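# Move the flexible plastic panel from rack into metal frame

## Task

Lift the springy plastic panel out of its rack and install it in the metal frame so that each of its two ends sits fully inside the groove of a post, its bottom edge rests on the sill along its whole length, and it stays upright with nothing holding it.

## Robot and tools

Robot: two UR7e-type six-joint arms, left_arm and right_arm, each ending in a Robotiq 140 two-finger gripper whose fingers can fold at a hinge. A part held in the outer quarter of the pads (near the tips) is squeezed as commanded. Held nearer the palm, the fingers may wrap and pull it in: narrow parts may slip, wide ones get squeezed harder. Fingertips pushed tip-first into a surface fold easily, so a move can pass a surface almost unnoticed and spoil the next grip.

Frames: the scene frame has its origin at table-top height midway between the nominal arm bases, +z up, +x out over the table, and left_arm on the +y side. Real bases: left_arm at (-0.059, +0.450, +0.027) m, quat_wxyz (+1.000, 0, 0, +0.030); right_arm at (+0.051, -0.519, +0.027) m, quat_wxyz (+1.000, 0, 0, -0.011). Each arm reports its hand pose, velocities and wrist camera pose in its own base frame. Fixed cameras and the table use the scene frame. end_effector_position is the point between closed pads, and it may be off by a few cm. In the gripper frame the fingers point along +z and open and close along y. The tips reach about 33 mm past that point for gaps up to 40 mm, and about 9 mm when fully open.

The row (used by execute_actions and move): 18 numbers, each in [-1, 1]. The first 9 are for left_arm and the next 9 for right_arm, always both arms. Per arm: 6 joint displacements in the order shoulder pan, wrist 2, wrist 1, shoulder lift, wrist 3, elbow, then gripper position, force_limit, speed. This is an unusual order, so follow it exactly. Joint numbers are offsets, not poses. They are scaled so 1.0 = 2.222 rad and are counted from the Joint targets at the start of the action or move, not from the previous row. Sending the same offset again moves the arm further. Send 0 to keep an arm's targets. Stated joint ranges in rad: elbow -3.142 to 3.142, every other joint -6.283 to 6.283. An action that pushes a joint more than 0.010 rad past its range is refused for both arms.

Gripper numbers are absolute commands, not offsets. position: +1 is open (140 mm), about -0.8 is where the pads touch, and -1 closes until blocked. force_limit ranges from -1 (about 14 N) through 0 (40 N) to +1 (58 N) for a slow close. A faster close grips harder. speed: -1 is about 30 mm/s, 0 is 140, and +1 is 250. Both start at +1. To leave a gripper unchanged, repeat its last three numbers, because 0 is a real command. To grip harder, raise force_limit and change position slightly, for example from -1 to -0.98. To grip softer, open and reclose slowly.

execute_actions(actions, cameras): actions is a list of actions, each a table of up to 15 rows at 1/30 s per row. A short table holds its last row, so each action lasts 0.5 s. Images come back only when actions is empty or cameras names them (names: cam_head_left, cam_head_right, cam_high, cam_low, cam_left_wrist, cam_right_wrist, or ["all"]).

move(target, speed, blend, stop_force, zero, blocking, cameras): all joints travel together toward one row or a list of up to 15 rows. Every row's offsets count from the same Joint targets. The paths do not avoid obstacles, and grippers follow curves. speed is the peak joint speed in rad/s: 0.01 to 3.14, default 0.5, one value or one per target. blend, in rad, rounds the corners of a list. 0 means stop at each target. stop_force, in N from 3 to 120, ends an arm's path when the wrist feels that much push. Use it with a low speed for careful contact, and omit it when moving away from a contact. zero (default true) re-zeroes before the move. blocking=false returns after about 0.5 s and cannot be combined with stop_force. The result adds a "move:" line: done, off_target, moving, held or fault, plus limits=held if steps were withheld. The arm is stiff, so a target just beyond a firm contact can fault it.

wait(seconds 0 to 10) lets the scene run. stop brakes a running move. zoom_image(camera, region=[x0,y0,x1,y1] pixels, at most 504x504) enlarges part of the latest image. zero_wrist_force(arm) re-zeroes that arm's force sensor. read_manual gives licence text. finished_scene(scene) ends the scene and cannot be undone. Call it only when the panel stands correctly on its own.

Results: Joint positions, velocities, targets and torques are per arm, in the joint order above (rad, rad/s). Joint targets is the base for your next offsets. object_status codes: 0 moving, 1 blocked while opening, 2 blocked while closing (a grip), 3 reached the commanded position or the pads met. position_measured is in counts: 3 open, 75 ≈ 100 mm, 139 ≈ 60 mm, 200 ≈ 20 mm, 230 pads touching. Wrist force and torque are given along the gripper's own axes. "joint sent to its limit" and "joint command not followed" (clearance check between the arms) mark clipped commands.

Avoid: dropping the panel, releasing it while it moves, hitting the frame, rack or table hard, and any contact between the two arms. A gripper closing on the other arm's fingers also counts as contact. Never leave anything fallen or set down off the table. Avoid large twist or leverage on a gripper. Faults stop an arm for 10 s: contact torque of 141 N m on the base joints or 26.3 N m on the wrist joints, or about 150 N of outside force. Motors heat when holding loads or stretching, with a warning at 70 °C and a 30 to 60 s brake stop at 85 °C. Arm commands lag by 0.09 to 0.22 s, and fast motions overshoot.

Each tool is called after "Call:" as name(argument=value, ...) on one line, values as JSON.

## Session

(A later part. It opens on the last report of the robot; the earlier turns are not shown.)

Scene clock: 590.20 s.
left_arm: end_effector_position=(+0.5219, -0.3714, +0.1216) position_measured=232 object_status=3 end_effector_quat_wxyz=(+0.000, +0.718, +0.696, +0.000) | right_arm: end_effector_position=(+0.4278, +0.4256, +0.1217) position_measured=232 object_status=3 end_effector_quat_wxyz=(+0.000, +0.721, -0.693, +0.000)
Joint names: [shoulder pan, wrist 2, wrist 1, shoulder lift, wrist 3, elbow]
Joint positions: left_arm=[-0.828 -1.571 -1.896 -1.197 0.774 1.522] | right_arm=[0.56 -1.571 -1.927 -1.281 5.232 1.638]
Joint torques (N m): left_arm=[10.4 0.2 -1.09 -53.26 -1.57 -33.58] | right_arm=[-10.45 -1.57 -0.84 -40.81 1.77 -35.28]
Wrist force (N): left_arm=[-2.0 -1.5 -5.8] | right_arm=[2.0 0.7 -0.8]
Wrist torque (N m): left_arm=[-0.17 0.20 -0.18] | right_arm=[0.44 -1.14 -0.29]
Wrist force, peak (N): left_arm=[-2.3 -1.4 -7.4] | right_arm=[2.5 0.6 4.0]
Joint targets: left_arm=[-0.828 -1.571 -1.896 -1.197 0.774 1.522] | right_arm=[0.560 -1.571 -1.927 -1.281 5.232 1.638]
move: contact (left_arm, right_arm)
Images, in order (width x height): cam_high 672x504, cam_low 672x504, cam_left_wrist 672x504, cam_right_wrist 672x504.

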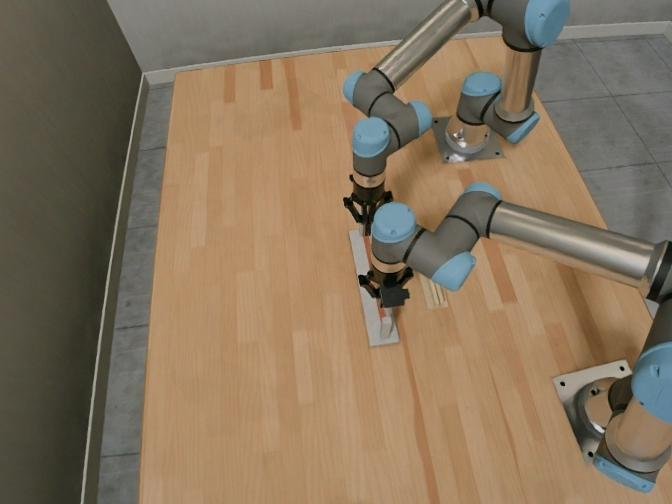

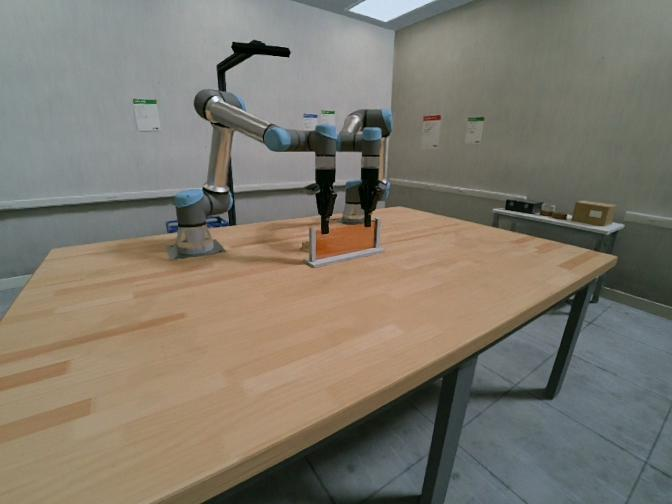

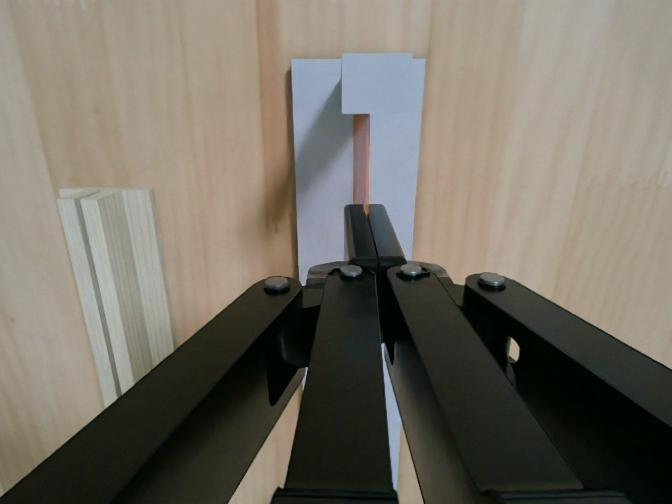

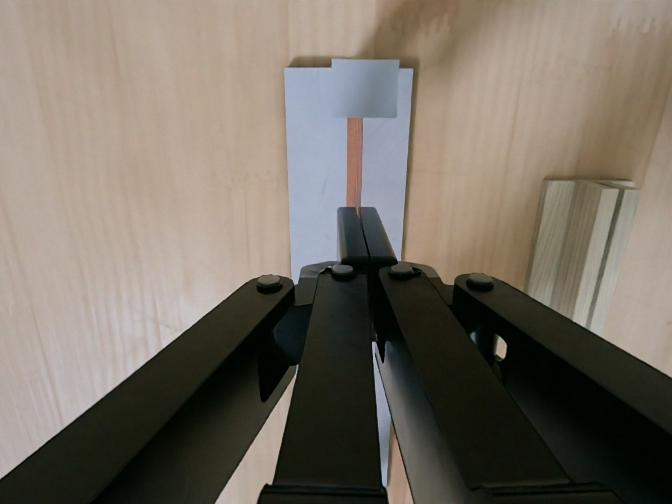

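Call:
move(target=[0, 0, 0, 0, 0, 0, -0.4, 1, -1, 0, 0, 0, 0, 0, 0, -0.4, 1, -1], speed=0.1, cameras=["cam_left_wrist", "cam_right_wrist", "cam_low"])

Call:
zoom_image(camera="cam_low", region=[290, 190, 400, 275])

Scene clock: 595.43 s.
left_arm: end_effector_position=(+0.5219, -0.3714, +0.1216) position_measured=179 object_status=0 end_effector_quat_wxyz=(+0.000, +0.718, +0.696, +0.000) | right_arm: end_effector_position=(+0.4278, +0.4256, +0.1217) position_measured=179 object_status=0 end_effector_quat_wxyz=(+0.000, +0.721, -0.693, +0.000)
Joint names: [shoulder pan, wrist 2, wrist 1, shoulder lift, wrist 3, elbow]
Joint positions: left_arm=[-0.828 -1.571 -1.896 -1.197 0.774 1.522] | right_arm=[0.56 -1.571 -1.927 -1.281 5.232 1.638]
Joint torques (N m): left_arm=[7.82 0.06 -2.49 -53.7 -1.49 -34.06] | right_arm=[-6.17 -1.62 -2.83 -40.89 1.79 -35.43]
Wrist force (N): left_arm=[-1.1 -1.3 -2.2] | right_arm=[4.5 0.7 3.5]
Wrist torque (N m): left_arm=[-0.16 0.22 -0.20] | right_arm=[0.43 -1.09 -0.29]
Wrist force, peak (N): left_arm=[-2.1 -1.5 -6.1] | right_arm=[4.5 0.8 3.7]
Joint targets: left_arm=[-0.828 -1.571 -1.896 -1.197 0.774 1.522] | right_arm=[0.560 -1.571 -1.927 -1.281 5.232 1.638]
move: done
Images, in order (width x height): cam_low 672x504, cam_left_wrist 672x504, cam_right_wrist 672x504.

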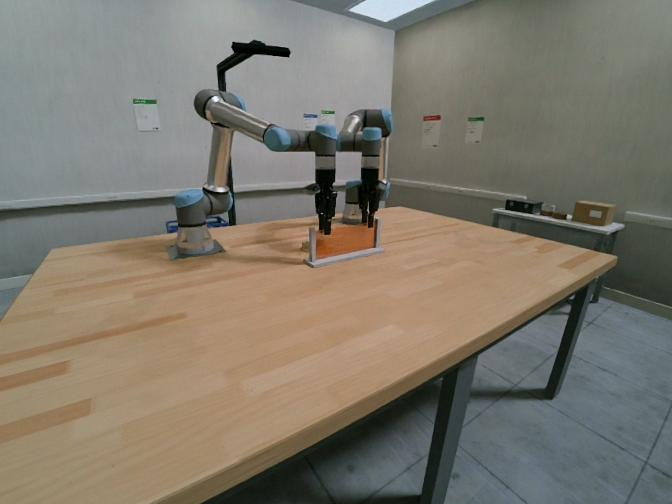

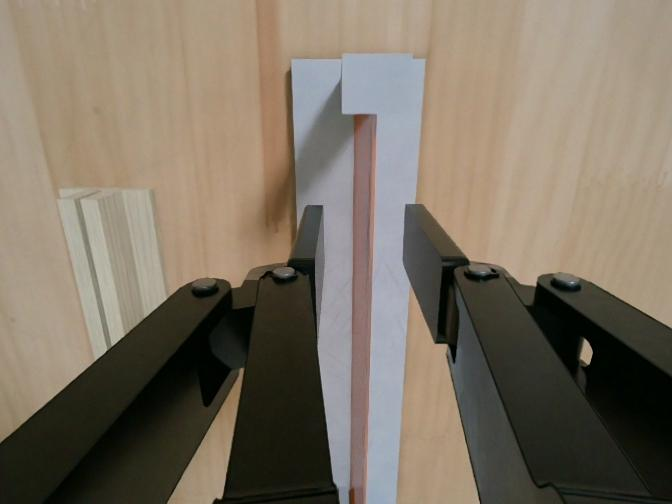

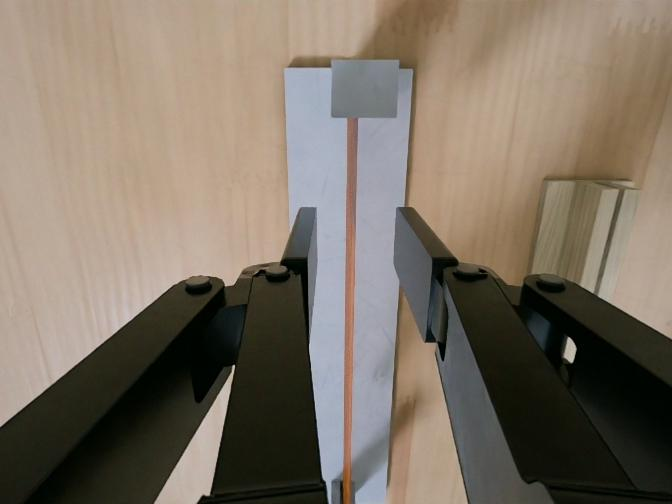

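Scaled by 4.582 from the camera's 672x504 image, which has a finer 960x720 frame.

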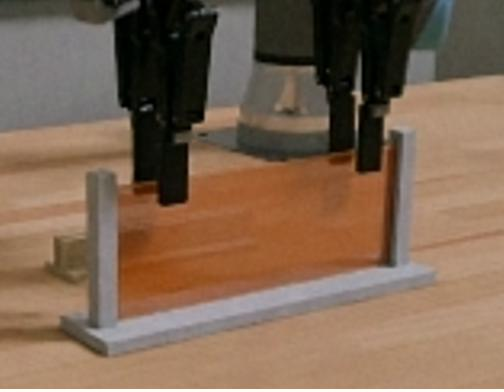

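Call:
move(target=[0, 0, 0.11128, -0.02159, 0, -0.08959, -0.4, 1, -1, 0, 0, 0.112894, -0.024776, 0, -0.088477, -0.4, 1, -1], speed=0.3, cameras=["all"])

Call:
zoom_image(camera="cam_low", region=[290, 190, 400, 275])

Call:
zoom_image(camera="cam_high", region=[320, 190, 460, 360])

Scene clock: 604.37 s.
left_arm: end_effector_position=(+0.5220, -0.3715, +0.2230) position_measured=179 object_status=3 end_effector_quat_wxyz=(+0.000, +0.718, +0.696, +0.000) | right_arm: end_effector_position=(+0.4280, +0.4257, +0.2235) position_measured=179 object_status=3 end_effector_quat_wxyz=(+0.000, +0.721, -0.693, +0.000) end_effector_velocity=(+0.001, +0.000, +0.002) end_effector_angular_velocity=(+0.001, -0.002, +0.000)
Joint names: [shoulder pan, wrist 2, wrist 1, shoulder lift, wrist 3, elbow]
Joint positions: left_arm=[-0.828 -1.571 -1.649 -1.245 0.774 1.323] | right_arm=[0.56 -1.571 -1.677 -1.336 5.232 1.442]
Joint velocities: left_arm=[within noise] | right_arm=[0 -0.001 0.003 -0.001 0 -0.005]
Joint torques (N m): left_arm=[5.45 -0.05 -1.46 -54.87 -1.49 -37.76] | right_arm=[6.52 -1.66 -1.22 -43.08 1.72 -39.37]
Wrist force (N): left_arm=[-1.0 -1.4 -2.5] | right_arm=[4.1 0.7 3.3]
Wrist torque (N m): left_arm=[-0.16 0.17 -0.22] | right_arm=[0.41 -1.00 -0.29]
Wrist force, peak (N): left_arm=[-0.9 -1.6 -3.6] | right_arm=[4.5 0.9 4.6]
Joint targets: left_arm=[-0.828 -1.571 -1.649 -1.245 0.774 1.323] | right_arm=[0.560 -1.571 -1.677 -1.336 5.232 1.441]
move: done

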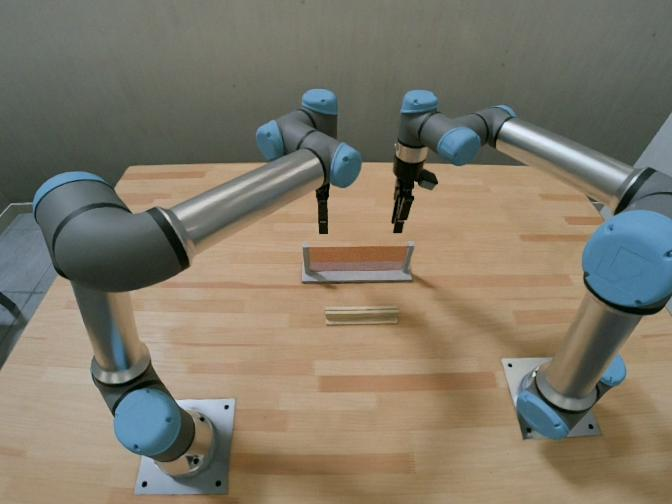

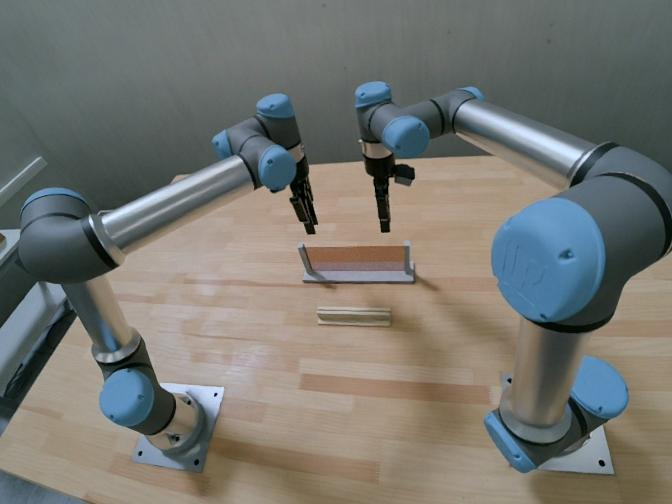

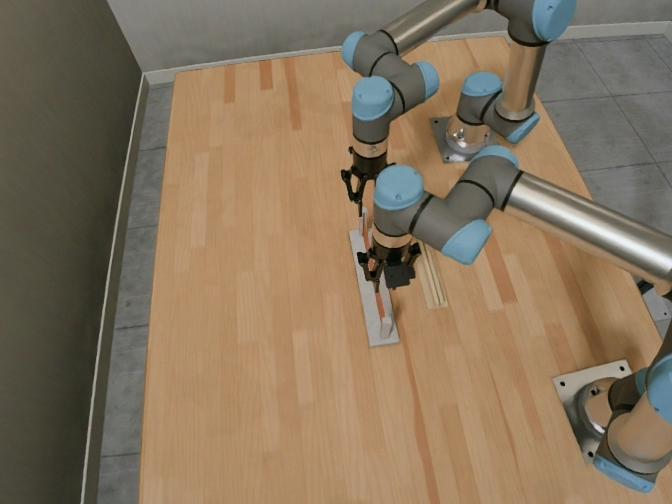

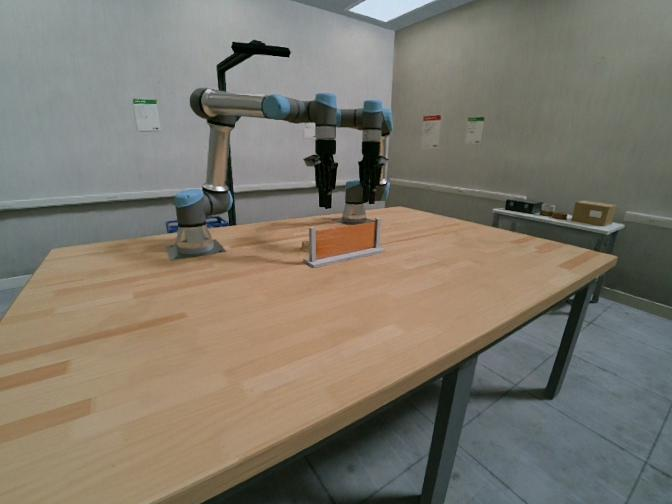

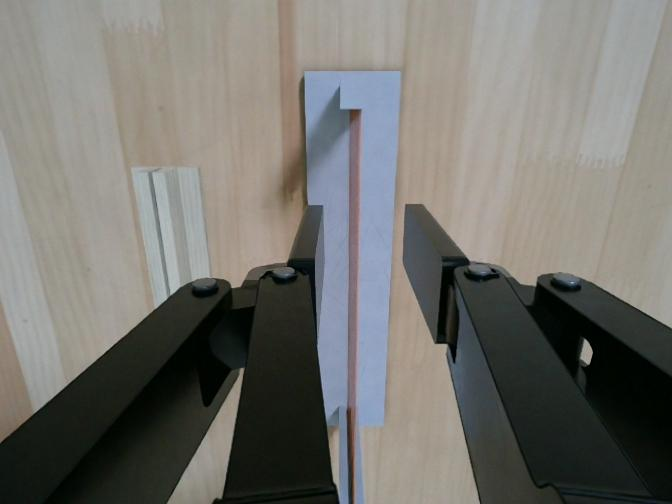

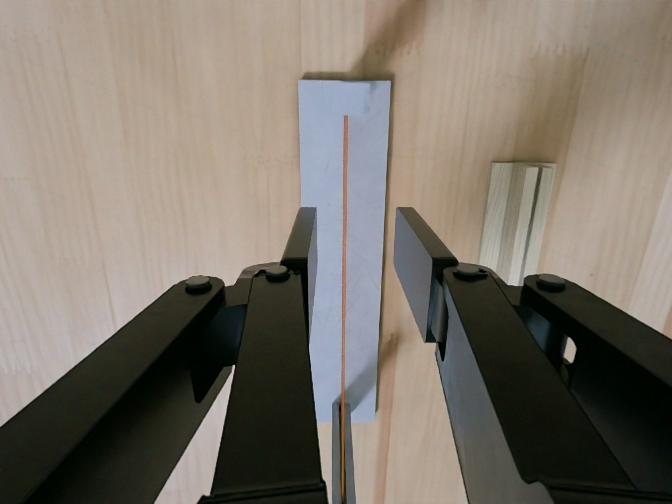

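Scaled by 4.582 from the camera's 672x504 image, which has a finer 960x720 frame.

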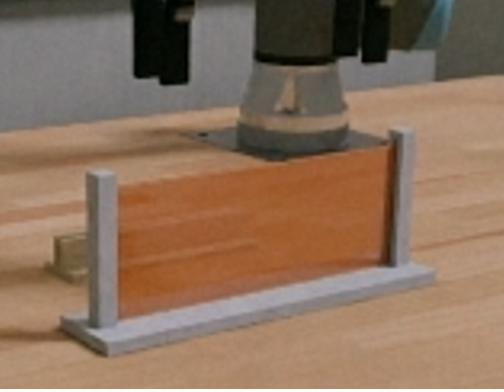

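Scaled by 2.965 from the camera's 672x504 image, which has a finer 960x720 frame.

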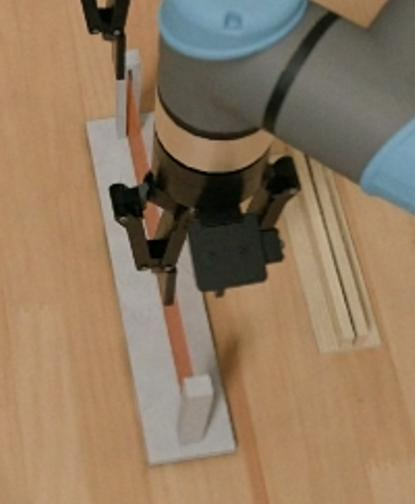

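Call:
zoom_image(camera="cam_low", region=[305, 235, 385, 270])

Call:
zoom_image(camera="cam_head_left", region=[290, 225, 430, 335])

Call:
zoom_image(camera="cam_head_right", region=[290, 225, 430, 335])

Scaled by 6.300 from the camera's 672x504 image, which has a finer 960x720 frame.

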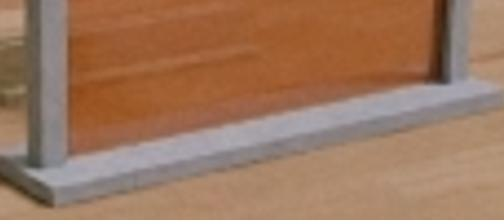

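Scaled by 3.600 from the camera's 672x504 image, which has a finer 960x720 frame.

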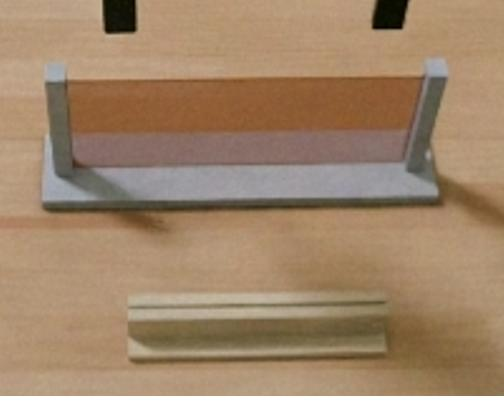

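Scaled by 3.600 from the camera's 672x504 image, which has a finer 960x720 frame.

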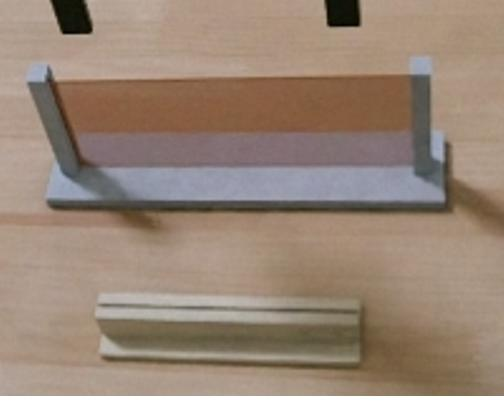

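Call:
finished_scene(scene=1)

The scene is finished: the task was done.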